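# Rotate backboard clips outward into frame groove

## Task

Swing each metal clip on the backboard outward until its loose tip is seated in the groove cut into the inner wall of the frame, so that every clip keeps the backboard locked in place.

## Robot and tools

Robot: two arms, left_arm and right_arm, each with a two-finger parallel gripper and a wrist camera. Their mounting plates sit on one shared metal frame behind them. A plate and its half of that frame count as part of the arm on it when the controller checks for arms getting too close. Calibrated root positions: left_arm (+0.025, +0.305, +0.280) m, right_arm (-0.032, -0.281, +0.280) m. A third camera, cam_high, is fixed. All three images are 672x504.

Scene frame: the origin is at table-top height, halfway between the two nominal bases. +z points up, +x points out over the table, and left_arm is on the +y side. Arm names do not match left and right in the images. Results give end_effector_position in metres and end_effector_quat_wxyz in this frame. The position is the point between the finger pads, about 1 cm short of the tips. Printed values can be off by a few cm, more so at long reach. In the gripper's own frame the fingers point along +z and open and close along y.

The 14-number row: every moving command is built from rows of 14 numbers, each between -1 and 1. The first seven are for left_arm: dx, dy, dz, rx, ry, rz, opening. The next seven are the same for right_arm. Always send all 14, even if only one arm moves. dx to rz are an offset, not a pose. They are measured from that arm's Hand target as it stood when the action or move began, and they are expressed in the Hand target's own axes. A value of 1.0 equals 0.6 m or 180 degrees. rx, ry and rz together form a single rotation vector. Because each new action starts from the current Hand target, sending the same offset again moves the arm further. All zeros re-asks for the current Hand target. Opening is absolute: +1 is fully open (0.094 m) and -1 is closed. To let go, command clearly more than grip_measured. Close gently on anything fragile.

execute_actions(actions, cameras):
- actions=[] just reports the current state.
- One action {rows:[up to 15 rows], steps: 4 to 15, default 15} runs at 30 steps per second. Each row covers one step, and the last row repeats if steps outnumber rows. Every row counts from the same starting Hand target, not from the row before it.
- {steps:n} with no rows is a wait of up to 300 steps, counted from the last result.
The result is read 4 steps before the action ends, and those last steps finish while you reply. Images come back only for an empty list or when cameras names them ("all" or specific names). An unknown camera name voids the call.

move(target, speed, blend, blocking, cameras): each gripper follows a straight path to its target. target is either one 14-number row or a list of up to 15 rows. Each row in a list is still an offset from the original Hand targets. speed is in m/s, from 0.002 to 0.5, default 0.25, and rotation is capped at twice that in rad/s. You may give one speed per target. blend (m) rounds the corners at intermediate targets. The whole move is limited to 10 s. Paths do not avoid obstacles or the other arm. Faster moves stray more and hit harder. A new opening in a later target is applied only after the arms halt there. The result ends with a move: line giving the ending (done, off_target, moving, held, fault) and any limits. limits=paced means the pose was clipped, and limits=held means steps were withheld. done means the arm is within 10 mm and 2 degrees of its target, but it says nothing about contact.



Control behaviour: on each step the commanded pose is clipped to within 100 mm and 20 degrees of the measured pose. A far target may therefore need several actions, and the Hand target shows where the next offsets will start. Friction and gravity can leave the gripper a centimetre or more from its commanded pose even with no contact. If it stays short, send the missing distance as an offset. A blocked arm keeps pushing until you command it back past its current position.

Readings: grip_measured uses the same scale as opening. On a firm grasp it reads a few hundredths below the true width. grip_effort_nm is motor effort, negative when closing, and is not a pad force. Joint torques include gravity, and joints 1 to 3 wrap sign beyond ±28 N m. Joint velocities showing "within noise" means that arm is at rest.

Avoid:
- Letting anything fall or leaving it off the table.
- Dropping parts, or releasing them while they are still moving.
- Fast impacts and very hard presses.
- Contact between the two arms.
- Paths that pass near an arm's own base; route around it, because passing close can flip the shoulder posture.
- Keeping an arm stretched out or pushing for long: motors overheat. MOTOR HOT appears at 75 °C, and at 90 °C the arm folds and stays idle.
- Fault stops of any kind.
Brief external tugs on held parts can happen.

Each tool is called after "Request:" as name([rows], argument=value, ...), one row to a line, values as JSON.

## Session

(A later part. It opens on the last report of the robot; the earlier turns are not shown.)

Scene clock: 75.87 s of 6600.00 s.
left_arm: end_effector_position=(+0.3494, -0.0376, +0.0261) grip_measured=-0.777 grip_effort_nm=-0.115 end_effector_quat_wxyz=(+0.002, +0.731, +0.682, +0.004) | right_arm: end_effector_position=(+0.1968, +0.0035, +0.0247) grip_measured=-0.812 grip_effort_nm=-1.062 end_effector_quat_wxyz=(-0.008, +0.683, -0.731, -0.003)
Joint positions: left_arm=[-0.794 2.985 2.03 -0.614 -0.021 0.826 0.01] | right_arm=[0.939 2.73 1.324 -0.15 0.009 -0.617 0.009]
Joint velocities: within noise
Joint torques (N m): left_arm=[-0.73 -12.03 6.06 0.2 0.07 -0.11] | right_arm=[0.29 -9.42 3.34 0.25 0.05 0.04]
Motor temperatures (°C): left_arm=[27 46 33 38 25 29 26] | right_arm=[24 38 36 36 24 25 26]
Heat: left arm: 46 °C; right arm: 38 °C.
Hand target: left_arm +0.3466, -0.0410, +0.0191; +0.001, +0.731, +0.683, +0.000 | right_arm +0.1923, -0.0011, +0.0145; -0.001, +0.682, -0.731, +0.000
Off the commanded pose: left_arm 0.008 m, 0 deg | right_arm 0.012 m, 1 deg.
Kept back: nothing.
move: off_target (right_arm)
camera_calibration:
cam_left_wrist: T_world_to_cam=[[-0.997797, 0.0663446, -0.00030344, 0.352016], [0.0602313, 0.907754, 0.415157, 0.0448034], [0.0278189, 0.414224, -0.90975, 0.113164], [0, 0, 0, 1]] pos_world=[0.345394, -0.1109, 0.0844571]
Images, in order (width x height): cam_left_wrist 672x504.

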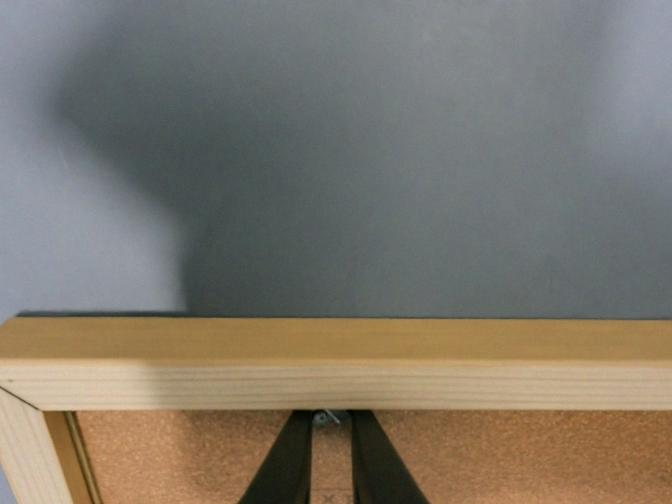

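Request:
move(target=[0,0.004,0,0,0,0,-0.83,0,0,0,0,0,0,-0.88], speed=0.05, cameras=[])

Request:
move(target=[0,0,0,0,0,0,-0.88,0,0,0,0,0,0,-0.88], speed=0.05, cameras=["cam_left_wrist"])

Request:
zoom_image(camera="cam_left_wrist", region=[232, 320, 432, 470])

Scene clock: 76.80 s of 6600.00 s.
left_arm: end_effector_position=(+0.3492, -0.0376, +0.0262) grip_measured=-0.826 grip_effort_nm=-0.159 end_effector_quat_wxyz=(-0.002, +0.731, +0.682, +0.004) | right_arm: end_effector_position=(+0.1968, +0.0035, +0.0247) grip_measured=-0.812 grip_effort_nm=-1.062 end_effector_quat_wxyz=(-0.008, +0.683, -0.731, -0.003)
Joint positions: left_arm=[-0.795 2.991 2.045 -0.63 -0.021 0.826 0.008] | right_arm=[0.939 2.73 1.324 -0.15 0.009 -0.617 0.009]
Joint velocities: within noise
Joint torques (N m): left_arm=[-0.4 -11.99 6.19 0.25 0.06 -0.08] | right_arm=[0.28 -9.47 3.43 0.22 0.07 0.05]
Motor temperatures (°C): left_arm=[27 46 33 38 25 29 26] | right_arm=[24 38 36 35 24 25 26]
Heat: left arm: 46 °C; right arm: 38 °C.
Hand target: left_arm +0.3489, -0.0410, +0.0190; +0.000, +0.731, +0.682, +0.000 | right_arm +0.1923, -0.0011, +0.0145; -0.001, +0.682, -0.731, +0.000
Off the commanded pose: left_arm 0.008 m, 0 deg | right_arm 0.012 m, 1 deg.
Kept back: nothing.
move: off_target (right_arm)
No camera images: "cameras" was empty.

Scene clock: 77.50 s of 6600.00 s.
left_arm: end_effector_position=(+0.3493, -0.0381, +0.0268) grip_measured=-0.877 grip_effort_nm=-0.129 end_effector_quat_wxyz=(-0.002, +0.731, +0.682, +0.003) | right_arm: end_effector_position=(+0.1969, +0.0034, +0.0247) grip_measured=-0.812 grip_effort_nm=-1.072 end_effector_quat_wxyz=(-0.008, +0.683, -0.731, -0.003)
Joint positions: left_arm=[-0.795 2.991 2.049 -0.634 -0.02 0.826 0.006] | right_arm=[0.939 2.73 1.324 -0.15 0.01 -0.617 0.009]
Joint velocities: within noise
Joint torques (N m): left_arm=[-0.42 -12 5.93 0.28 0.06 -0.08] | right_arm=[0.44 -9.37 3.49 0.22 0.08 0.04]
Motor temperatures (°C): left_arm=[27 46 33 38 25 29 26] | right_arm=[24 38 36 35 24 25 26]
Heat: left arm: 46 °C; right arm: 38 °C.
Hand target: left_arm +0.3489, -0.0410, +0.0190; +0.000, +0.731, +0.682, +0.000 | right_arm +0.1923, -0.0011, +0.0145; -0.001, +0.682, -0.731, +0.000
Off the commanded pose: left_arm 0.008 m, 0 deg | right_arm 0.012 m, 1 deg.
Kept back: nothing.
move: off_target (right_arm)
camera_calibration:
cam_left_wrist: T_world_to_cam=[[-0.997745, 0.0668153, 0.00632318, 0.351798], [0.0633157, 0.905848, 0.418845, 0.0437564], [0.0222574, 0.418301, -0.908036, 0.116134], [0, 0, 0, 1]] pos_world=[0.345649, -0.111721, 0.0849021]
Images, in order (width x height): cam_left_wrist 672x504.

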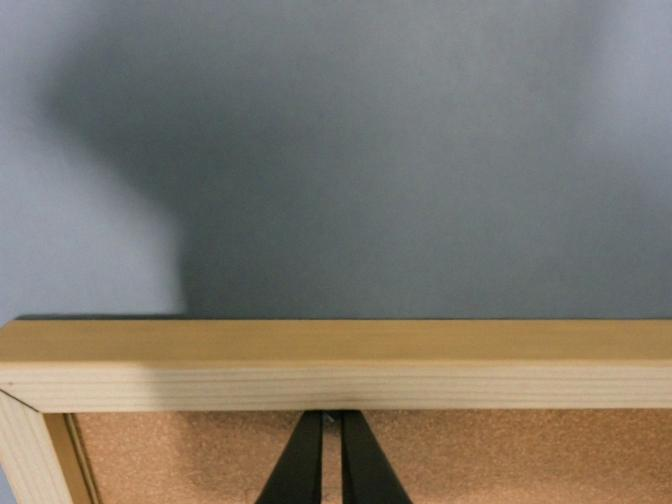

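Scaled by 2.520 from the camera's 672x504 image, which has a finer 960x720 frame.

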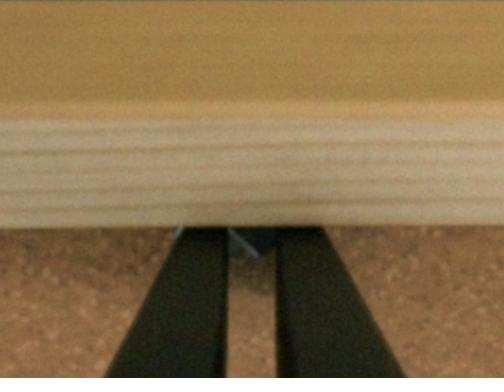

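Request:
move(target=[0,0.0,0,0,0,0,-0.62,0,0,0,0,0,0,-0.88], speed=0.05, cameras=["cam_left_wrist"])

Request:
zoom_image(camera="cam_left_wrist", region=[232, 320, 432, 470])

Scene clock: 78.47 s of 6600.00 s.
left_arm: end_effector_position=(+0.3491, -0.0378, +0.0256) grip_measured=-0.623 grip_effort_nm=0.154 end_effector_quat_wxyz=(-0.002, +0.731, +0.682, +0.003) | right_arm: end_effector_position=(+0.1969, +0.0034, +0.0247) grip_measured=-0.812 grip_effort_nm=-1.067 end_effector_quat_wxyz=(-0.008, +0.683, -0.731, -0.003)
Joint positions: left_arm=[-0.795 2.994 2.049 -0.631 -0.02 0.826 0.018] | right_arm=[0.939 2.73 1.324 -0.15 0.01 -0.617 0.009]
Joint velocities: within noise
Joint torques (N m): left_arm=[-0.42 -12.19 5.93 0.26 0.06 -0.08] | right_arm=[0.49 -9.33 3.47 0.24 0.08 0.01]
Motor temperatures (°C): left_arm=[27 46 33 38 25 29 26] | right_arm=[23 38 36 35 24 25 26]
Heat: left arm: 46 °C; right arm: 38 °C.
Hand target: left_arm +0.3489, -0.0410, +0.0190; +0.000, +0.731, +0.682, +0.000 | right_arm +0.1923, -0.0011, +0.0145; -0.001, +0.682, -0.731, +0.000
Off the commanded pose: left_arm 0.007 m, 0 deg | right_arm 0.012 m, 1 deg.
Kept back: nothing.
move: off_target (right_arm)
camera_calibration:
cam_left_wrist: T_world_to_cam=[[-0.997745, 0.0668188, 0.00634341, 0.351529], [0.0633154, 0.905621, 0.419334, 0.0439464], [0.0222747, 0.41879, -0.90781, 0.114903], [0, 0, 0, 1]] pos_world=[0.345394, -0.111408, 0.0836524]
Images, in order (width x height): cam_left_wrist 672x504.

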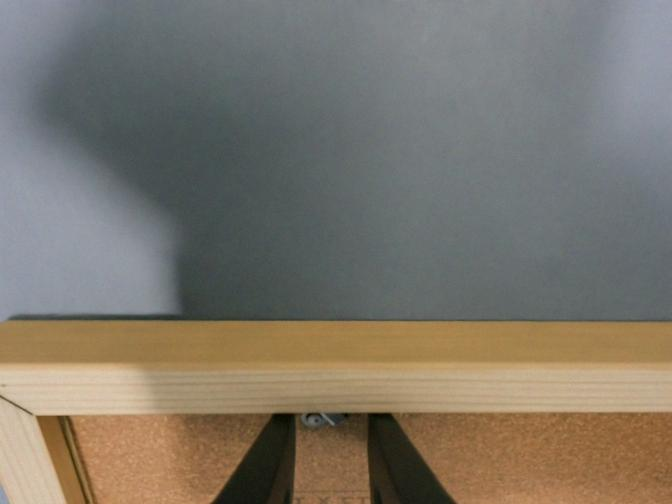

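Scaled by 2.520 from the camera's 672x504 image, which has a finer 960x720 frame.

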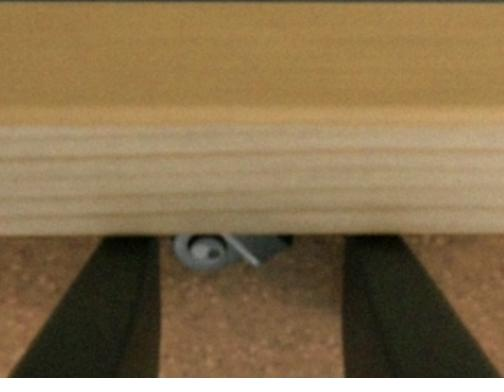

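Request:
move(target=[0,0.0125,0,0,0,0,-0.62,0,0,0,0,0,0,-0.88], speed=0.03, cameras=["cam_left_wrist"])

Request:
zoom_image(camera="cam_left_wrist", region=[232, 320, 432, 470])

Scene clock: 79.47 s of 6600.00 s.
left_arm: end_effector_position=(+0.3519, -0.0392, +0.0259) grip_measured=-0.622 grip_effort_nm=0.154 end_effector_quat_wxyz=(-0.007, +0.731, +0.683, +0.003) | right_arm: end_effector_position=(+0.1969, +0.0034, +0.0247) grip_measured=-0.812 grip_effort_nm=-1.072 end_effector_quat_wxyz=(-0.008, +0.683, -0.731, -0.003)
Joint positions: left_arm=[-0.792 3.013 2.095 -0.667 -0.02 0.826 0.018] | right_arm=[0.939 2.73 1.324 -0.15 0.01 -0.617 0.009]
Joint velocities: within noise
Joint torques (N m): left_arm=[0.25 -12.16 6.39 0.32 0.06 0.01] | right_arm=[0.38 -9.25 3.43 0.22 0.05 0.05]
Motor temperatures (°C): left_arm=[27 45 33 38 25 29 26] | right_arm=[23 38 36 35 24 25 26]
Heat: left arm: 45 °C; right arm: 38 °C.
Hand target: left_arm +0.3565, -0.0416, +0.0191; +0.001, +0.731, +0.683, +0.000 | right_arm +0.1923, -0.0011, +0.0145; -0.001, +0.682, -0.731, +0.000
Off the commanded pose: left_arm 0.009 m, 1 deg | right_arm 0.012 m, 1 deg.
Kept back: nothing.
move: off_target (right_arm)
camera_calibration:
cam_left_wrist: T_world_to_cam=[[-0.997808, 0.0649732, 0.0125253, 0.354223], [0.0641383, 0.903154, 0.424499, 0.0443959], [0.0162688, 0.424372, -0.905342, 0.117954], [0, 0, 0, 1]] pos_world=[0.34868, -0.113168, 0.083506]
Images, in order (width x height): cam_left_wrist 672x504.

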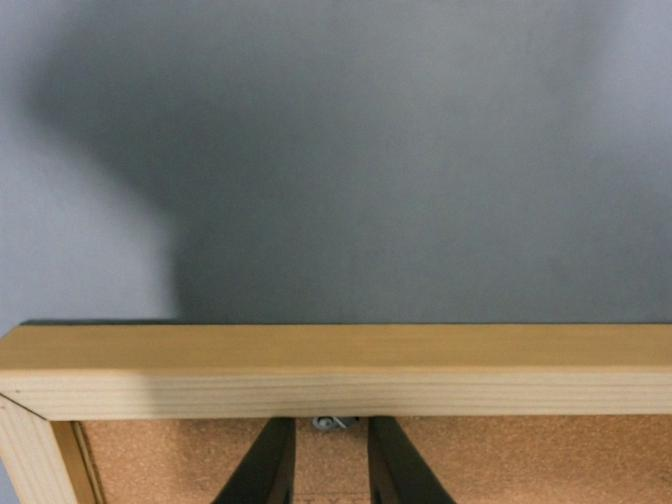

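Scaled by 2.520 from the camera's 672x504 image, which has a finer 960x720 frame.

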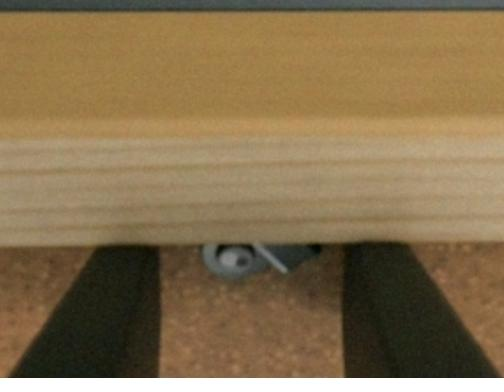

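Request:
move(target=[0.0043,0.0132,0,0,0,0,-0.62,0,0,0,0,0,0,-0.88], speed=0.03, cameras=["cam_left_wrist"])

Request:
zoom_image(camera="cam_left_wrist", region=[232, 320, 432, 470])

Scene clock: 80.43 s of 6600.00 s.
left_arm: end_effector_position=(+0.3568, -0.0379, +0.0263) grip_measured=-0.622 grip_effort_nm=0.144 end_effector_quat_wxyz=(-0.010, +0.731, +0.682, -0.001) | right_arm: end_effector_position=(+0.1969, +0.0034, +0.0247) grip_measured=-0.812 grip_effort_nm=-1.062 end_effector_quat_wxyz=(-0.008, +0.683, -0.731, -0.003)
Joint positions: left_arm=[-0.78 3.029 2.135 -0.697 -0.012 0.84 0.018] | right_arm=[0.939 2.73 1.324 -0.15 0.01 -0.617 0.009]
Joint velocities: within noise
Joint torques (N m): left_arm=[0.43 -12.18 6.54 0.34 -0.02 0.01] | right_arm=[0.4 -9.37 3.51 0.24 0.07 0.07]
Motor temperatures (°C): left_arm=[27 45 33 38 25 29 26] | right_arm=[23 38 36 35 24 25 26]
Heat: left arm: 45 °C; right arm: 38 °C.
Hand target: left_arm +0.3645, -0.0397, +0.0192; +0.001, +0.731, +0.682, +0.000 | right_arm +0.1923, -0.0011, +0.0145; -0.001, +0.682, -0.731, +0.000
Off the commanded pose: left_arm 0.011 m, 1 deg | right_arm 0.012 m, 1 deg.
Kept back: nothing.
move: off_target (left_arm, right_arm)
camera_calibration:
cam_left_wrist: T_world_to_cam=[[-0.997516, 0.0664659, 0.0233058, 0.358658], [0.070077, 0.903311, 0.423223, 0.0407163], [0.00707757, 0.423806, -0.905726, 0.120914], [0, 0, 0, 1]] pos_world=[0.354058, -0.111862, 0.0839243]
Images, in order (width x height): cam_left_wrist 672x504.

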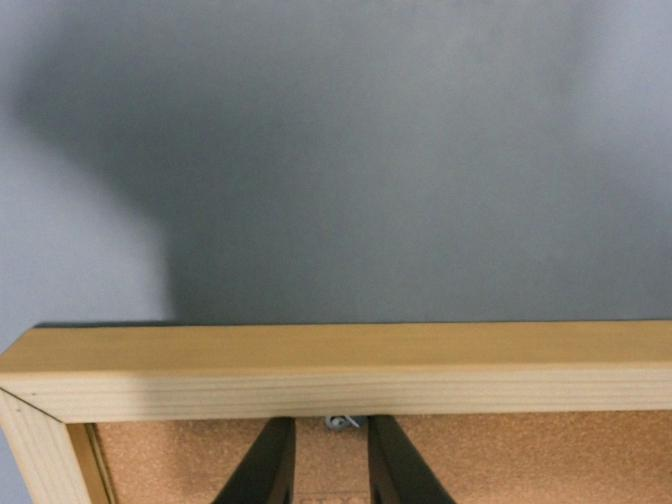

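Scaled by 2.520 from the camera's 672x504 image, which has a finer 960x720 frame.

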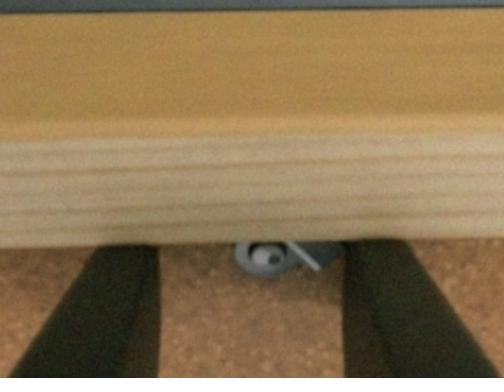

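Request:
move(target=[0.002,0.009,0,0,0,0,-0.62,0,0,0,0,0,0,-0.88], speed=0.03, cameras=["cam_left_wrist"])

Request:
zoom_image(camera="cam_left_wrist", region=[232, 320, 432, 470])

Scene clock: 81.37 s of 6600.00 s.
left_arm: end_effector_position=(+0.3572, -0.0377, +0.0262) grip_measured=-0.622 grip_effort_nm=0.139 end_effector_quat_wxyz=(-0.016, +0.733, +0.680, -0.005) | right_arm: end_effector_position=(+0.1969, +0.0034, +0.0247) grip_measured=-0.812 grip_effort_nm=-1.067 end_effector_quat_wxyz=(-0.008, +0.683, -0.731, -0.003)
Joint positions: left_arm=[-0.776 3.042 2.165 -0.725 -0.004 0.849 0.018] | right_arm=[0.939 2.73 1.324 -0.15 0.01 -0.617 0.009]
Joint velocities: within noise
Joint torques (N m): left_arm=[0.88 -12.26 6.68 0.4 -0.11 0.02] | right_arm=[0.44 -9.43 3.4 0.25 0.05 0.06]
Motor temperatures (°C): left_arm=[27 45 33 38 25 29 26] | right_arm=[23 38 36 35 24 25 26]
Heat: left arm: 45 °C; right arm: 38 °C.
Hand target: left_arm +0.3700, -0.0387, +0.0191; +0.000, +0.731, +0.683, +0.000 | right_arm +0.1923, -0.0011, +0.0145; -0.001, +0.682, -0.731, +0.000
Off the commanded pose: left_arm 0.015 m, 2 deg | right_arm 0.012 m, 1 deg.
Kept back: nothing.
move: off_target (left_arm, right_arm)
camera_calibration:
cam_left_wrist: T_world_to_cam=[[-0.996758, 0.071286, 0.0373029, 0.358661], [0.0803828, 0.902137, 0.423895, 0.0367532], [-0.0034345, 0.42552, -0.904943, 0.124548], [0, 0, 0, 1]] pos_world=[0.354972, -0.111722, 0.0837501]
Images, in order (width x height): cam_left_wrist 672x504.

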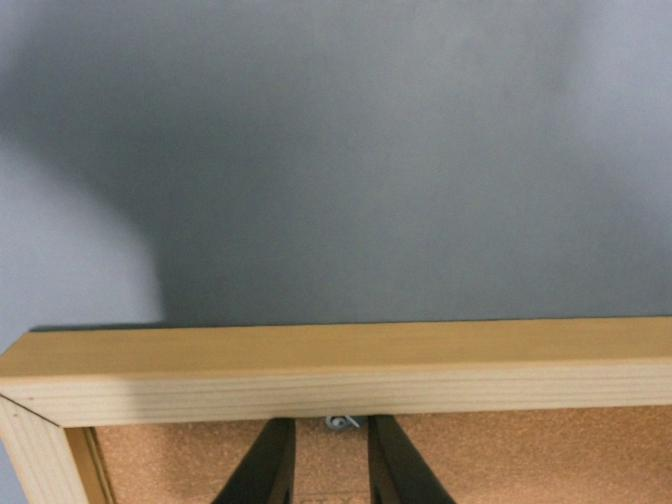

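Scaled by 2.520 from the camera's 672x504 image, which has a finer 960x720 frame.

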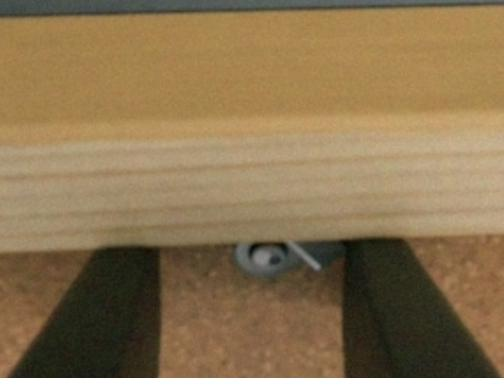

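Request:
move(target=[0,0,0.0,0,0,0,-0.76,0,0,0,0,0,0,-0.88], speed=0.03, cameras=["cam_left_wrist","cam_right_wrist"])

Request:
zoom_image(camera="cam_left_wrist", region=[232, 320, 432, 470])

Scene clock: 83.37 s of 6600.00 s.
left_arm: end_effector_position=(+0.3559, -0.0374, +0.0261) grip_measured=-0.757 grip_effort_nm=-0.139 end_effector_quat_wxyz=(-0.018, +0.733, +0.680, -0.008) | right_arm: end_effector_position=(+0.1981, +0.0029, +0.0247) grip_measured=-0.812 grip_effort_nm=-1.067 end_effector_quat_wxyz=(-0.009, +0.682, -0.731, +0.000)
Joint positions: left_arm=[-0.776 3.043 2.165 -0.73 0 0.85 0.011] | right_arm=[0.939 2.73 1.324 -0.149 0.017 -0.617 0.009]
Joint velocities: within noise
Joint torques (N m): left_arm=[0.88 -12.27 6.61 0.45 -0.16 0.01] | right_arm=[0.36 -9.4 3.38 0.19 0.01 0.05]
Motor temperatures (°C): left_arm=[27 45 33 37 25 29 26] | right_arm=[23 38 36 35 24 25 26]
Heat: left arm: 45 °C; right arm: 38 °C.
Hand target: left_arm +0.3699, -0.0386, +0.0190; +0.000, +0.731, +0.682, +0.000 | right_arm +0.1923, -0.0011, +0.0145; -0.001, +0.682, -0.731, +0.000
Off the commanded pose: left_arm 0.016 m, 2 deg | right_arm 0.012 m, 1 deg.
Kept back: nothing.
move: off_target (left_arm, right_arm)
camera_calibration:
cam_left_wrist: T_world_to_cam=[[-0.996458, 0.071955, 0.0435165, 0.357079], [0.0836325, 0.901948, 0.423669, 0.0354696], [-0.0087645, 0.425808, -0.904771, 0.12628], [0, 0, 0, 1]] pos_world=[0.353955, -0.111456, 0.083688]
cam_right_wrist: T_world_to_cam=[[0.997895, -0.064112, 0.00976852, -0.196719], [-0.0621297, -0.901916, 0.42742, 0.0413854], [-0.0185923, -0.427127, -0.904001, 0.112752], [0, 0, 0, 1]] pos_world=[0.200973, 0.0728735, 0.0861606]
Images, in order (width x height): cam_left_wrist 672x504, cam_right_wrist 672x504.

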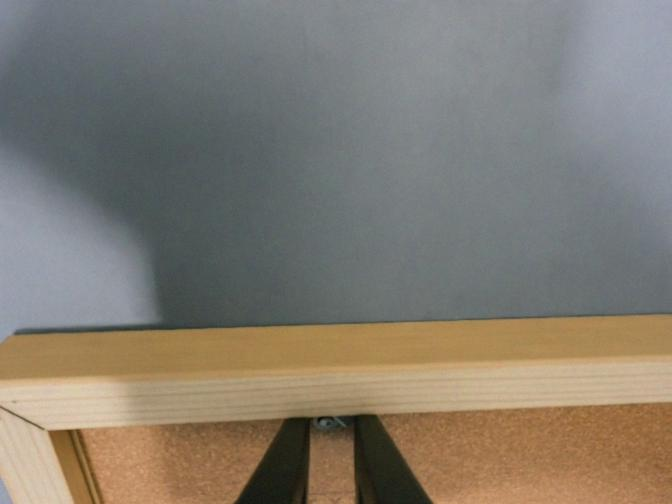

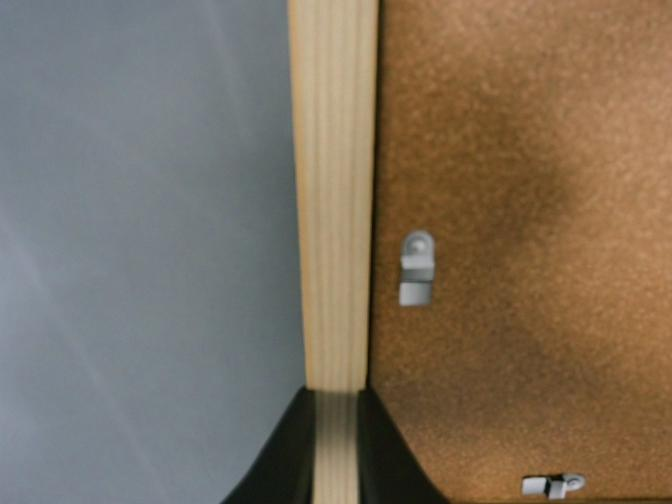

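Scaled by 2.520 from the camera's 672x504 image, which has a finer 960x720 frame.

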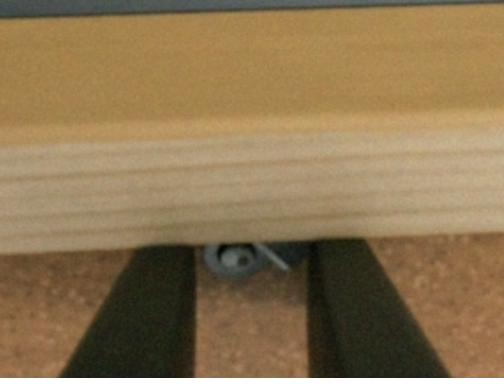

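Request:
move(target=[0,0,0.003,0,0,0,-0.82,0,0,0,0,0,0,-0.88], speed=0.03, cameras=["cam_left_wrist"])

Request:
zoom_image(camera="cam_left_wrist", region=[232, 320, 432, 470])

Scene clock: 84.33 s of 6600.00 s.
left_arm: end_effector_position=(+0.3555, -0.0373, +0.0262) grip_measured=-0.816 grip_effort_nm=-0.168 end_effector_quat_wxyz=(-0.019, +0.733, +0.680, -0.008) | right_arm: end_effector_position=(+0.1986, +0.0028, +0.0247) grip_measured=-0.812 grip_effort_nm=-1.067 end_effector_quat_wxyz=(-0.010, +0.682, -0.731, +0.002)
Joint positions: left_arm=[-0.776 3.044 2.169 -0.734 0.002 0.85 0.009] | right_arm=[0.939 2.73 1.324 -0.148 0.019 -0.617 0.009]
Joint velocities: within noise
Joint torques (N m): left_arm=[0.87 -11.97 6.65 0.51 -0.18 0.01] | right_arm=[0.32 -9.39 3.36 0.19 -0.01 -0.01]
Motor temperatures (°C): left_arm=[27 46 33 37 25 29 26] | right_arm=[23 38 36 35 24 25 26]
Heat: left arm: 46 °C; right arm: 38 °C.
Hand target: left_arm +0.3700, -0.0387, +0.0173; +0.000, +0.731, +0.682, +0.000 | right_arm +0.1922, -0.0011, +0.0145; -0.001, +0.682, -0.731, +0.000
Off the commanded pose: left_arm 0.017 m, 2 deg | right_arm 0.013 m, 1 deg.
Kept back: nothing.
move: off_target (left_arm, right_arm)
camera_calibration:
cam_left_wrist: T_world_to_cam=[[-0.996299, 0.0722774, 0.0465297, 0.356522], [0.0852146, 0.901567, 0.424165, 0.0348631], [-0.0112921, 0.42656, -0.904389, 0.127185], [0, 0, 0, 1]] pos_world=[0.353668, -0.111452, 0.0836478]
Images, in order (width x height): cam_left_wrist 672x504.

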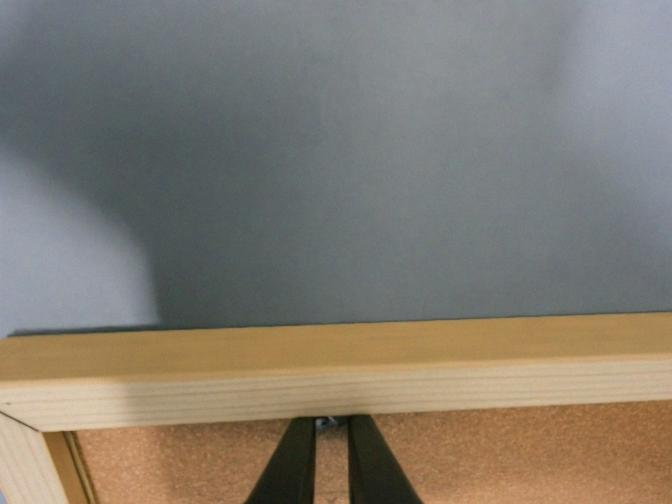

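Scaled by 2.520 from the camera's 672x504 image, which has a finer 960x720 frame.

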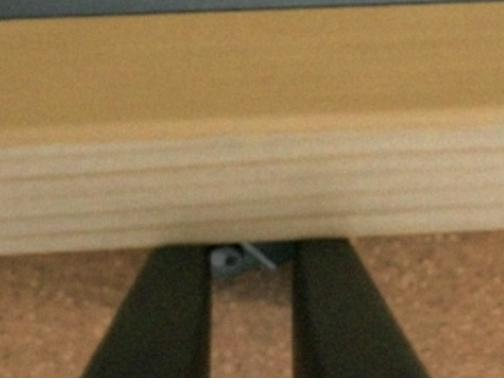

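Request:
move(target=[0.002,0.025,-0.003,0,0,0,-0.72,0,0,0,0,0,0,-0.88], speed=0.03, cameras=["cam_left_wrist","cam_right_wrist"])

Request:
zoom_image(camera="cam_left_wrist", region=[232, 320, 432, 470])

Scene clock: 86.60 s of 6600.00 s.
left_arm: end_effector_position=(+0.3625, -0.0368, +0.0263) grip_measured=-0.722 grip_effort_nm=0.149 end_effector_quat_wxyz=(-0.029, +0.734, +0.678, -0.015) | right_arm: end_effector_position=(+0.2025, +0.0024, +0.0248) grip_measured=-0.813 grip_effort_nm=-1.072 end_effector_quat_wxyz=(-0.016, +0.682, -0.731, +0.010)
Joint positions: left_arm=[-0.76 3.091 2.274 -0.813 0.014 0.869 0.013] | right_arm=[0.939 2.73 1.324 -0.139 0.038 -0.617 0.009]
Joint velocities: within noise
Joint torques (N m): left_arm=[1.35 -12.41 7.12 0.61 -0.31 0.02] | right_arm=[0.51 -9.51 3.36 0.14 -0.17 0.04]
Motor temperatures (°C): left_arm=[27 45 34 37 25 29 26] | right_arm=[23 38 35 35 24 25 27]
Heat: left arm: 45 °C; right arm: 38 °C.
Hand target: left_arm +0.3851, -0.0386, +0.0191; +0.001, +0.731, +0.683, +0.000 | right_arm +0.1923, -0.0010, +0.0145; -0.001, +0.682, -0.731, +0.000
Off the commanded pose: left_arm 0.024 m, 4 deg | right_arm 0.015 m, 2 deg.
Kept back: nothing.
move: off_target (left_arm, right_arm)
camera_calibration:
cam_left_wrist: T_world_to_cam=[[-0.994759, 0.075096, 0.0693927, 0.362428], [0.0976277, 0.899295, 0.426306, 0.0290523], [-0.0303906, 0.430847, -0.901913, 0.134221], [0, 0, 0, 1]] pos_world=[0.361772, -0.111172, 0.0835205]
cam_right_wrist: T_world_to_cam=[[0.997396, -0.0646007, 0.0320587, -0.201534], [-0.0721112, -0.89945, 0.431033, 0.0430945], [0.00099021, -0.432223, -0.901766, 0.10871], [0, 0, 0, 1]] pos_world=[0.20401, 0.0727288, 0.0859164]
Images, in order (width x height): cam_left_wrist 672x504, cam_right_wrist 672x504.

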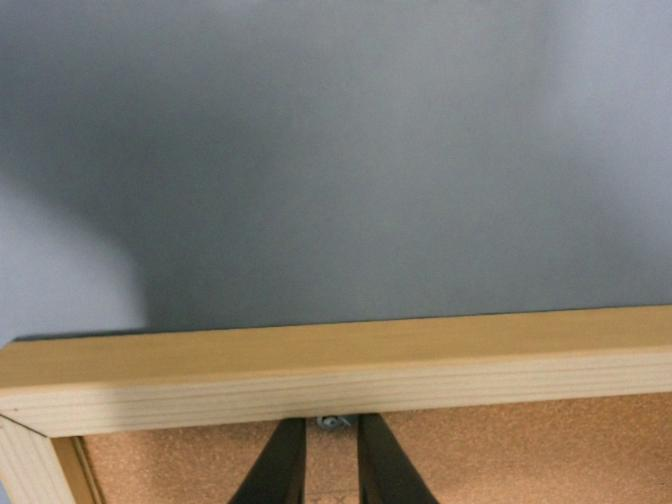

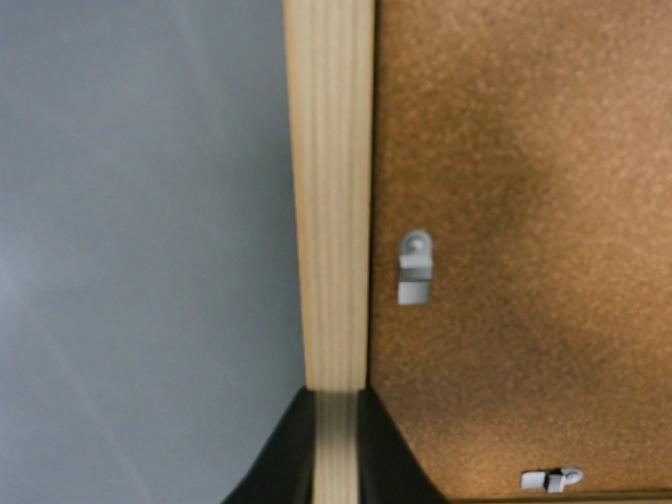

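Scaled by 2.520 from the camera's 672x504 image, which has a finer 960x720 frame.

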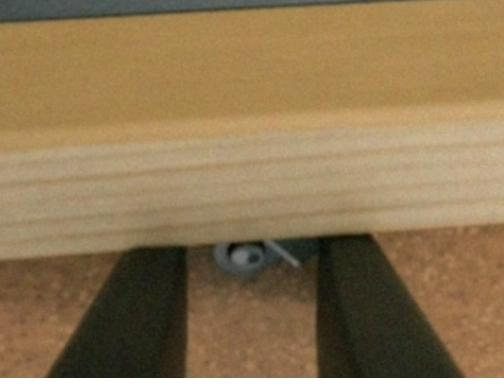

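Request:
move([
  [0.0108,-0.0375,0,0,0,0,-0.6,0,0,0,0,0,0,-0.3],
  [0.0108,-0.0375,-0.083,0,0,0,-0.6,0,0,-0.08,0,0,0,-0.3],
], speed=0.08)

Scene clock: 89.87 s of 6600.00 s.
left_arm: end_effector_position=(+0.3637, -0.0298, +0.0592) grip_measured=-0.602 grip_effort_nm=0.144 end_effector_quat_wxyz=(+0.001, +0.732, +0.681, -0.001) | right_arm: end_effector_position=(+0.1983, -0.0008, +0.0578) grip_measured=-0.302 grip_effort_nm=0.046 end_effector_quat_wxyz=(-0.006, +0.683, -0.731, +0.007)
Joint positions: left_arm=[-0.758 2.9 2.004 -0.673 -0.011 0.864 0.019] | right_arm=[0.939 2.614 1.266 -0.214 0.028 -0.617 0.033]
Joint velocities: within noise
Joint torques (N m): left_arm=[-0.51 -16.85 3.47 0.08 -0.04 -0.11] | right_arm=[0.46 -13.07 2.18 0.04 -0.11 0.07]
Motor temperatures (°C): left_arm=[27 46 33 37 25 29 26] | right_arm=[23 38 35 35 24 25 26]
Heat: left arm: 46 °C; right arm: 38 °C.
Hand target: left_arm +0.3629, -0.0306, +0.0688; +0.000, +0.731, +0.682, +0.000 | right_arm +0.1922, -0.0012, +0.0625; -0.001, +0.683, -0.731, +0.000
Off the commanded pose: left_arm 0.010 m, 0 deg | right_arm 0.008 m, 1 deg.
Kept back: nothing.
move: done
camera_calibration:
cam_left_wrist: T_world_to_cam=[[-0.997609, 0.0686913, 0.00754878, 0.365341], [0.065753, 0.909933, 0.409509, 0.0215339], [0.0212609, 0.409027, -0.912275, 0.142002], [0, 0, 0, 1]] pos_world=[0.360032, -0.102773, 0.117969]
cam_right_wrist: T_world_to_cam=[[0.997845, -0.0640074, 0.0144144, -0.19773], [-0.0638254, -0.896086, 0.439268, 0.0235487], [-0.0151999, -0.439241, -0.898241, 0.140135], [0, 0, 0, 1]] pos_world=[0.200937, 0.0699983, 0.11838]

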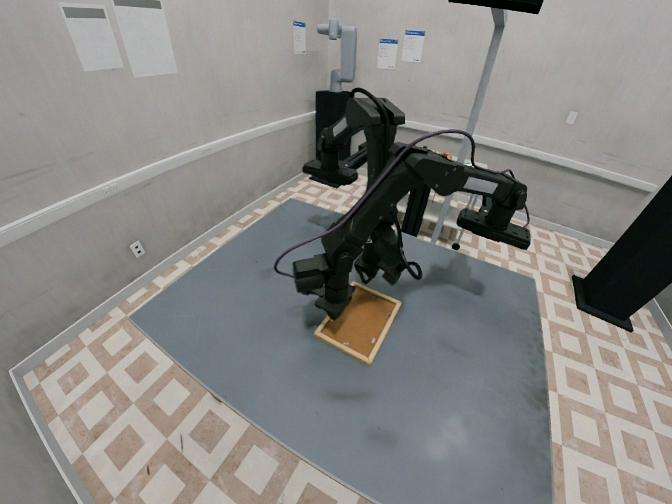

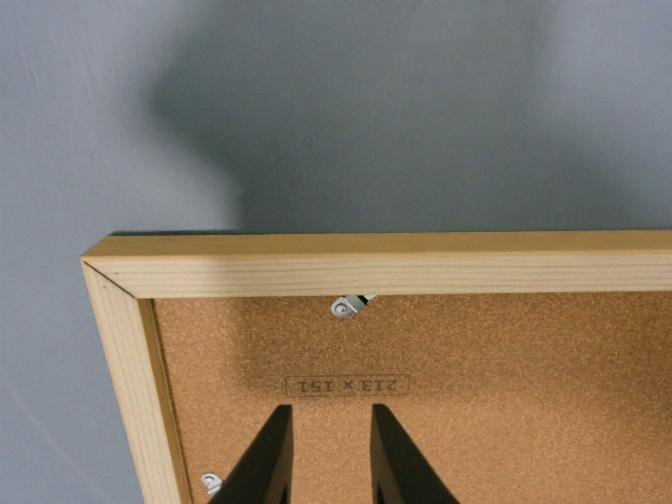

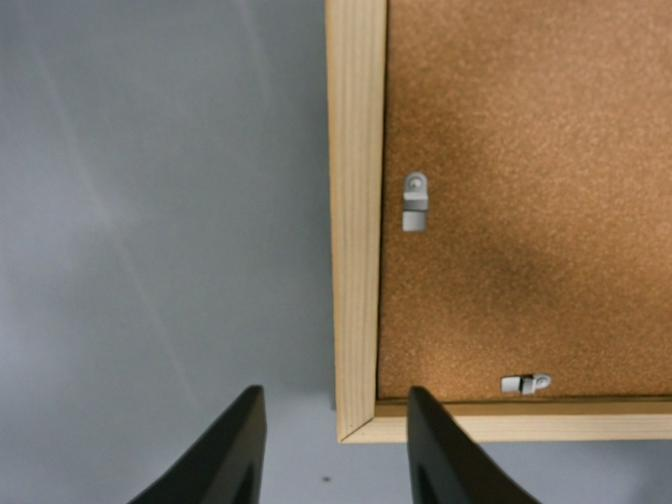

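Request:
move(target=[-0.0426,-0.0246,0.0313,0,0,-0.5056,-0.1,-0.0454,-0.0043,0.04,0,0,0,-0.1], speed=0.15)

Scene clock: 96.77 s of 6600.00 s.
left_arm: end_effector_position=(+0.3490, -0.0539, +0.0549) grip_measured=-0.103 grip_effort_nm=0.159 end_effector_quat_wxyz=(+0.004, +0.027, +1.000, -0.005) | right_arm: end_effector_position=(+0.2055, +0.0282, +0.0492) grip_measured=-0.102 grip_effort_nm=0.046 end_effector_quat_wxyz=(-0.017, +0.682, -0.732, +0.005)
Joint positions: left_arm=[-0.815 2.932 2.053 -0.681 -0.011 -0.781 0.042] | right_arm=[0.971 2.683 1.394 -0.253 0.028 -0.583 0.042]
Joint velocities: within noise
Joint torques (N m): left_arm=[-0.75 -12.53 6.32 0.11 -0.03 -0.11] | right_arm=[0.7 -9.58 5.05 0.06 -0.12 0.03]
Motor temperatures (°C): left_arm=[27 45 33 37 25 29 26] | right_arm=[23 39 35 35 24 25 26]
Heat: left arm: 45 °C; right arm: 39 °C.
Hand target: left_arm +0.3464, -0.0550, +0.0500; +0.000, +0.026, +1.000, +0.000 | right_arm +0.1965, +0.0257, +0.0384; +0.000, +0.682, -0.731, +0.000
Off the commanded pose: left_arm 0.006 m, 1 deg | right_arm 0.014 m, 2 deg.
Kept back: nothing.
move: off_target (right_arm)
camera_calibration:
cam_left_wrist: T_world_to_cam=[[-0.0513674, -0.998522, 0.0177338, -0.0360117], [-0.912582, 0.0541443, 0.405293, 0.341759], [-0.405654, 0.00463532, -0.914015, 0.275638], [0, 0, 0, 1]] pos_world=[0.421847, -0.0557405, 0.114064]
cam_right_wrist: T_world_to_cam=[[0.997451, -0.0665245, 0.0258041, -0.203304], [-0.0711919, -0.903491, 0.422653, 0.0563197], [-0.00480304, -0.423413, -0.905924, 0.143067], [0, 0, 0, 1]] pos_world=[0.207482, 0.0979363, 0.111051]

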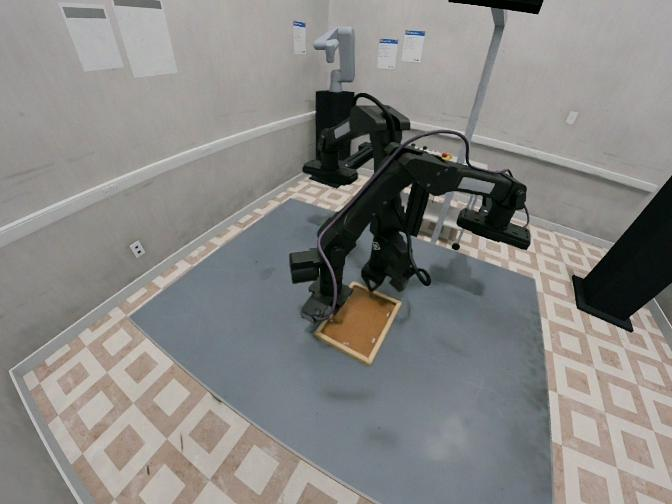

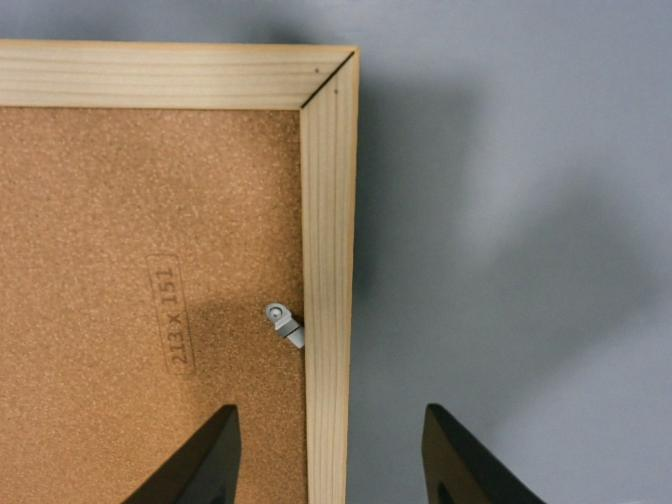

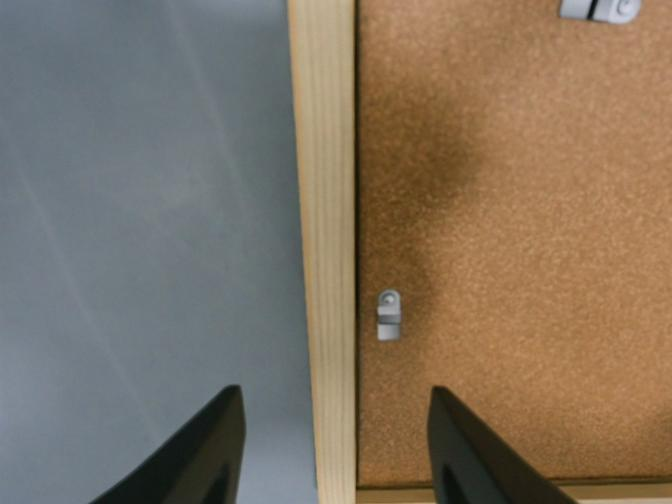

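Request:
move(target=[0.0013,0.0021,0.035,0,0,0,-0.1,0.0017,0,0.03,0,0,0,-0.1], speed=0.05, cameras=["cam_left_wrist","cam_right_wrist"])

Scene clock: 98.50 s of 6600.00 s.
left_arm: end_effector_position=(+0.3434, -0.0481, +0.0328) grip_measured=-0.103 grip_effort_nm=0.159 end_effector_quat_wxyz=(-0.006, +0.026, +1.000, +0.005) | right_arm: end_effector_position=(+0.2018, +0.0239, +0.0305) grip_measured=-0.102 grip_effort_nm=0.051 end_effector_quat_wxyz=(-0.006, +0.682, -0.731, +0.006)
Joint positions: left_arm=[-0.815 2.996 2.09 -0.681 -0.011 -0.783 0.042] | right_arm=[0.971 2.745 1.424 -0.244 0.028 -0.583 0.042]
Joint velocities: within noise
Joint torques (N m): left_arm=[-0.61 -12.83 6.19 0.27 -0.03 -0.09] | right_arm=[0.29 -9.95 4.59 0.2 -0.11 0.04]
Motor temperatures (°C): left_arm=[27 45 33 37 25 29 26] | right_arm=[23 39 35 34 24 25 26]
Heat: left arm: 45 °C; right arm: 39 °C.
Hand target: left_arm +0.3457, -0.0538, +0.0291; +0.000, +0.026, +1.000, +0.000 | right_arm +0.1966, +0.0248, +0.0205; -0.001, +0.682, -0.731, +0.000
Off the commanded pose: left_arm 0.007 m, 1 deg | right_arm 0.011 m, 1 deg.
Kept back: nothing.
move: off_target (right_arm)
camera_calibration:
cam_left_wrist: T_world_to_cam=[[-0.0489344, -0.9988, -0.00195668, -0.0303097], [-0.904952, 0.0435073, 0.423283, 0.341523], [-0.42269, 0.0224838, -0.905996, 0.25952], [0, 0, 0, 1]] pos_world=[0.417275, -0.050967, 0.0905043]
cam_right_wrist: T_world_to_cam=[[0.997735, -0.065883, 0.0135656, -0.199157], [-0.0651349, -0.895934, 0.439385, 0.058106], [-0.0167941, -0.439273, -0.898197, 0.126788], [0, 0, 0, 1]] pos_world=[0.20462, 0.0946325, 0.0910512]
Images, in order (width x height): cam_left_wrist 672x504, cam_right_wrist 672x504.

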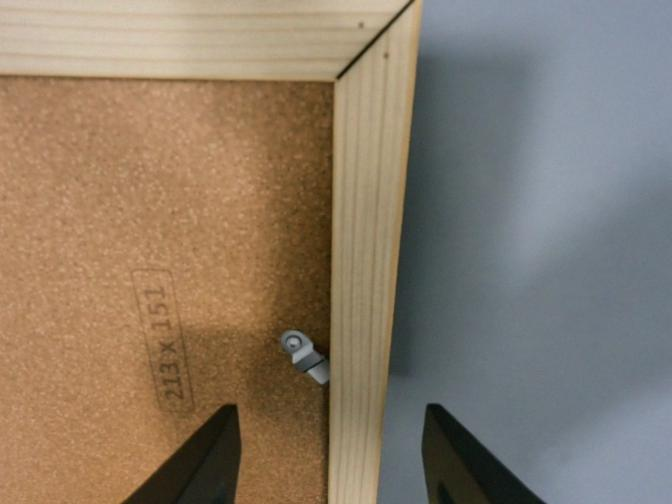

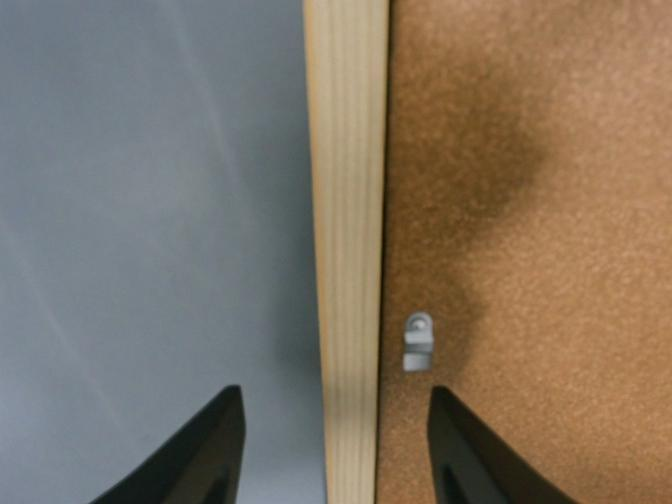

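Request:
move([
  [0.0157,0.0125,-0.0082,0,0,0,-0.1,0.0103,0.0082,-0.0158,0,0,0,-0.1],
  [0,-0.0017,0.0115,0,0,0,-0.1,-0.0012,0.0008,0.0063,0,0,0,-0.1],
], speed=0.05, cameras=["cam_left_wrist","cam_right_wrist"])

Scene clock: 100.30 s of 6600.00 s.
left_arm: end_effector_position=(+0.3479, -0.0545, +0.0268) grip_measured=-0.103 grip_effort_nm=0.159 end_effector_quat_wxyz=(+0.003, +0.026, +1.000, -0.005) | right_arm: end_effector_position=(+0.2046, +0.0275, +0.0280) grip_measured=-0.102 grip_effort_nm=0.051 end_effector_quat_wxyz=(-0.013, +0.682, -0.732, +0.005)
Joint positions: left_arm=[-0.817 3.02 2.115 -0.655 -0.012 -0.785 0.042] | right_arm=[0.971 2.756 1.435 -0.23 0.028 -0.582 0.042]
Joint velocities: within noise
Joint torques (N m): left_arm=[-0.55 -12.67 6.22 0.09 -0.03 -0.1] | right_arm=[0.76 -9.7 4.38 0.11 -0.11 0.06]
Motor temperatures (°C): left_arm=[27 45 33 37 25 29 26] | right_arm=[23 40 35 34 24 25 26]
Heat: left arm: 45 °C; right arm: 40 °C.
Hand target: left_arm +0.3457, -0.0547, +0.0221; +0.000, +0.025, +1.000, +0.000 | right_arm +0.1962, +0.0256, +0.0167; -0.001, +0.682, -0.731, +0.000
Off the commanded pose: left_arm 0.005 m, 1 deg | right_arm 0.014 m, 2 deg.
Kept back: nothing.
move: off_target (right_arm)
camera_calibration:
cam_left_wrist: T_world_to_cam=[[-0.0490833, -0.99865, 0.0169717, -0.0369705], [-0.9126, 0.0517464, 0.405565, 0.352048], [-0.405896, 0.00441807, -0.913908, 0.249551], [0, 0, 0, 1]] pos_world=[0.420756, -0.0562403, 0.0859161]
cam_right_wrist: T_world_to_cam=[[0.997548, -0.066648, 0.0213703, -0.201795], [-0.0693665, -0.900767, 0.428727, 0.0639892], [-0.00932418, -0.429158, -0.903181, 0.12449], [0, 0, 0, 1]] pos_world=[0.206899, 0.097616, 0.0893155]
Images, in order (width x height): cam_left_wrist 672x504, cam_right_wrist 672x504.

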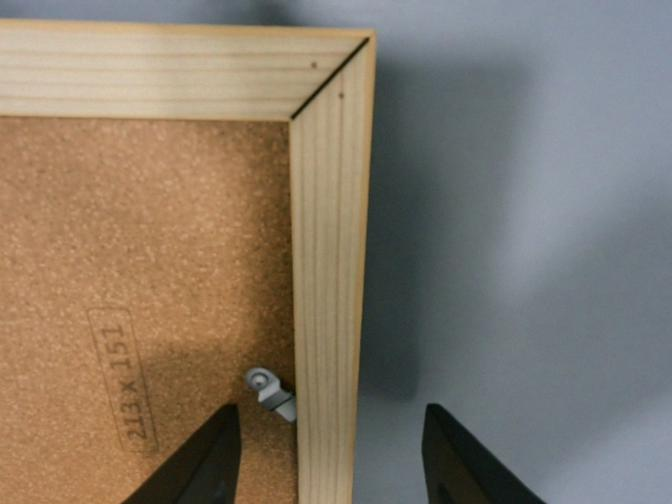

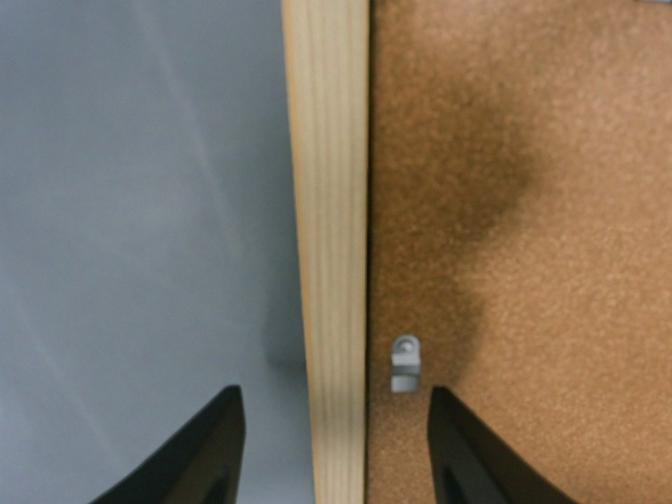

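Request:
move(target=[0,0,0.0042,0,0,0,-0.1,0,0,0.0055,0,0,0,-0.1], speed=0.03, cameras=[])

Request:
move(target=[0,0,0.0,0,0,0,-0.5,0,0,0.0,0,0,0,-0.5], speed=0.03, cameras=["cam_left_wrist","cam_right_wrist"])

Scene clock: 101.47 s of 6600.00 s.
left_arm: end_effector_position=(+0.3485, -0.0552, +0.0262) grip_measured=-0.103 grip_effort_nm=0.159 end_effector_quat_wxyz=(+0.004, +0.026, +1.000, -0.005) | right_arm: end_effector_position=(+0.2018, +0.0240, +0.0234) grip_measured=-0.102 grip_effort_nm=0.056 end_effector_quat_wxyz=(-0.007, +0.682, -0.732, +0.006)
Joint positions: left_arm=[-0.817 3.024 2.122 -0.657 -0.012 -0.785 0.042] | right_arm=[0.971 2.768 1.435 -0.23 0.028 -0.582 0.042]
Joint velocities: within noise
Joint torques (N m): left_arm=[-0.55 -12.38 6.26 0.12 -0.03 -0.1] | right_arm=[0.59 -10.1 5.04 0.21 -0.1 0.02]
Motor temperatures (°C): left_arm=[27 45 33 37 25 29 26] | right_arm=[23 40 35 34 24 25 26]
Heat: left arm: 45 °C; right arm: 40 °C.
Hand target: left_arm +0.3458, -0.0548, +0.0197; +0.000, +0.025, +1.000, +0.000 | right_arm +0.1962, +0.0256, +0.0134; -0.001, +0.682, -0.731, +0.000
Off the commanded pose: left_arm 0.007 m, 1 deg | right_arm 0.012 m, 1 deg.
Kept back: nothing.
move: off_target (right_arm)
No camera images: "cameras" was empty.

Scene clock: 102.17 s of 6600.00 s.
left_arm: end_effector_position=(+0.3477, -0.0542, +0.0261) grip_measured=-0.497 grip_effort_nm=-0.115 end_effector_quat_wxyz=(+0.002, +0.026, +1.000, -0.003) | right_arm: end_effector_position=(+0.2031, +0.0257, +0.0239) grip_measured=-0.498 grip_effort_nm=-0.125 end_effector_quat_wxyz=(-0.009, +0.682, -0.732, +0.006)
Joint positions: left_arm=[-0.817 3.024 2.122 -0.661 -0.012 -0.785 0.024] | right_arm=[0.971 2.768 1.44 -0.23 0.028 -0.582 0.024]
Joint velocities: within noise
Joint torques (N m): left_arm=[-0.55 -12.42 6.26 0.16 -0.02 -0.1] | right_arm=[0.66 -9.74 4.62 0.14 -0.1 0.04]
Motor temperatures (°C): left_arm=[27 45 34 37 25 29 26] | right_arm=[23 40 35 34 24 25 26]
Heat: left arm: 45 °C; right arm: 40 °C.
Hand target: left_arm +0.3459, -0.0549, +0.0198; +0.001, +0.025, +1.000, +0.000 | right_arm +0.1962, +0.0255, +0.0134; -0.001, +0.682, -0.731, +0.000
Off the commanded pose: left_arm 0.007 m, 0 deg | right_arm 0.013 m, 1 deg.
Kept back: nothing.
move: off_target (right_arm)
camera_calibration:
cam_left_wrist: T_world_to_cam=[[-0.0490966, -0.998696, 0.0139986, -0.0365197], [-0.911674, 0.0505345, 0.407794, 0.351654], [-0.40797, 0.00725912, -0.912966, 0.249607], [0, 0, 0, 1]] pos_world=[0.420633, -0.0560547, 0.0849918]
cam_right_wrist: T_world_to_cam=[[0.997644, -0.0664294, 0.0171523, -0.200287], [-0.0672752, -0.898158, 0.434496, 0.0633279], [-0.0134578, -0.434626, -0.900511, 0.12097], [0, 0, 0, 1]] pos_world=[0.205704, 0.0961503, 0.0848548]
Images, in order (width x height): cam_left_wrist 672x504, cam_right_wrist 672x504.

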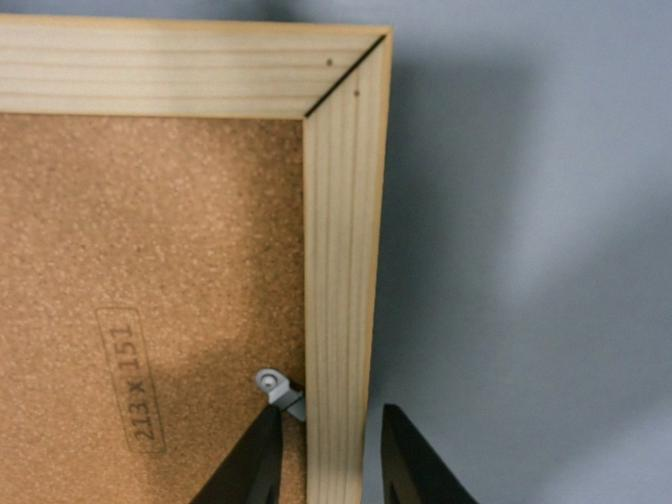

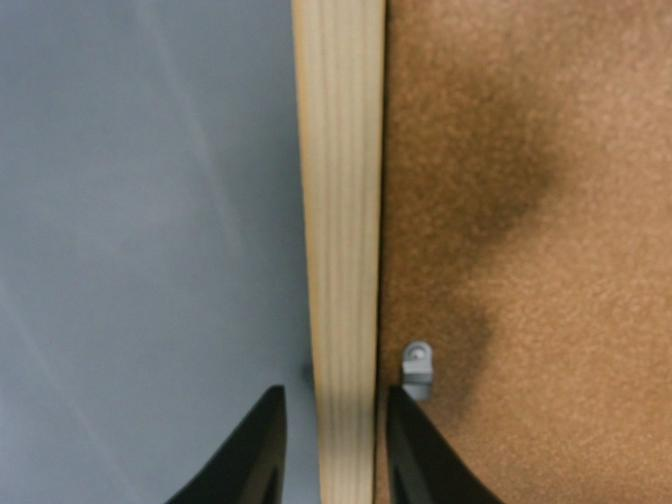

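Request:
zoom_image(camera="cam_right_wrist", region=[300, 310, 480, 445])

Request:
zoom_image(camera="cam_left_wrist", region=[220, 340, 400, 475])

Scaled by 2.800 from the camera's 672x504 image, which has a finer 960x720 frame.

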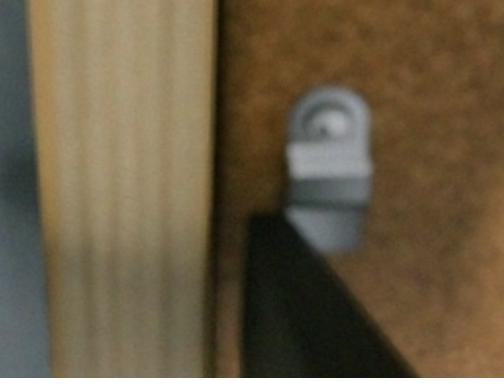

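Scaled by 2.800 from the camera's 672x504 image, which has a finer 960x720 frame.

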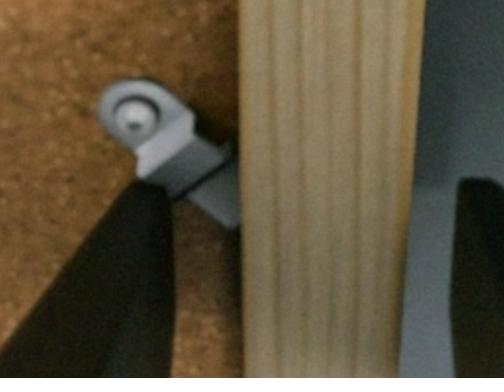

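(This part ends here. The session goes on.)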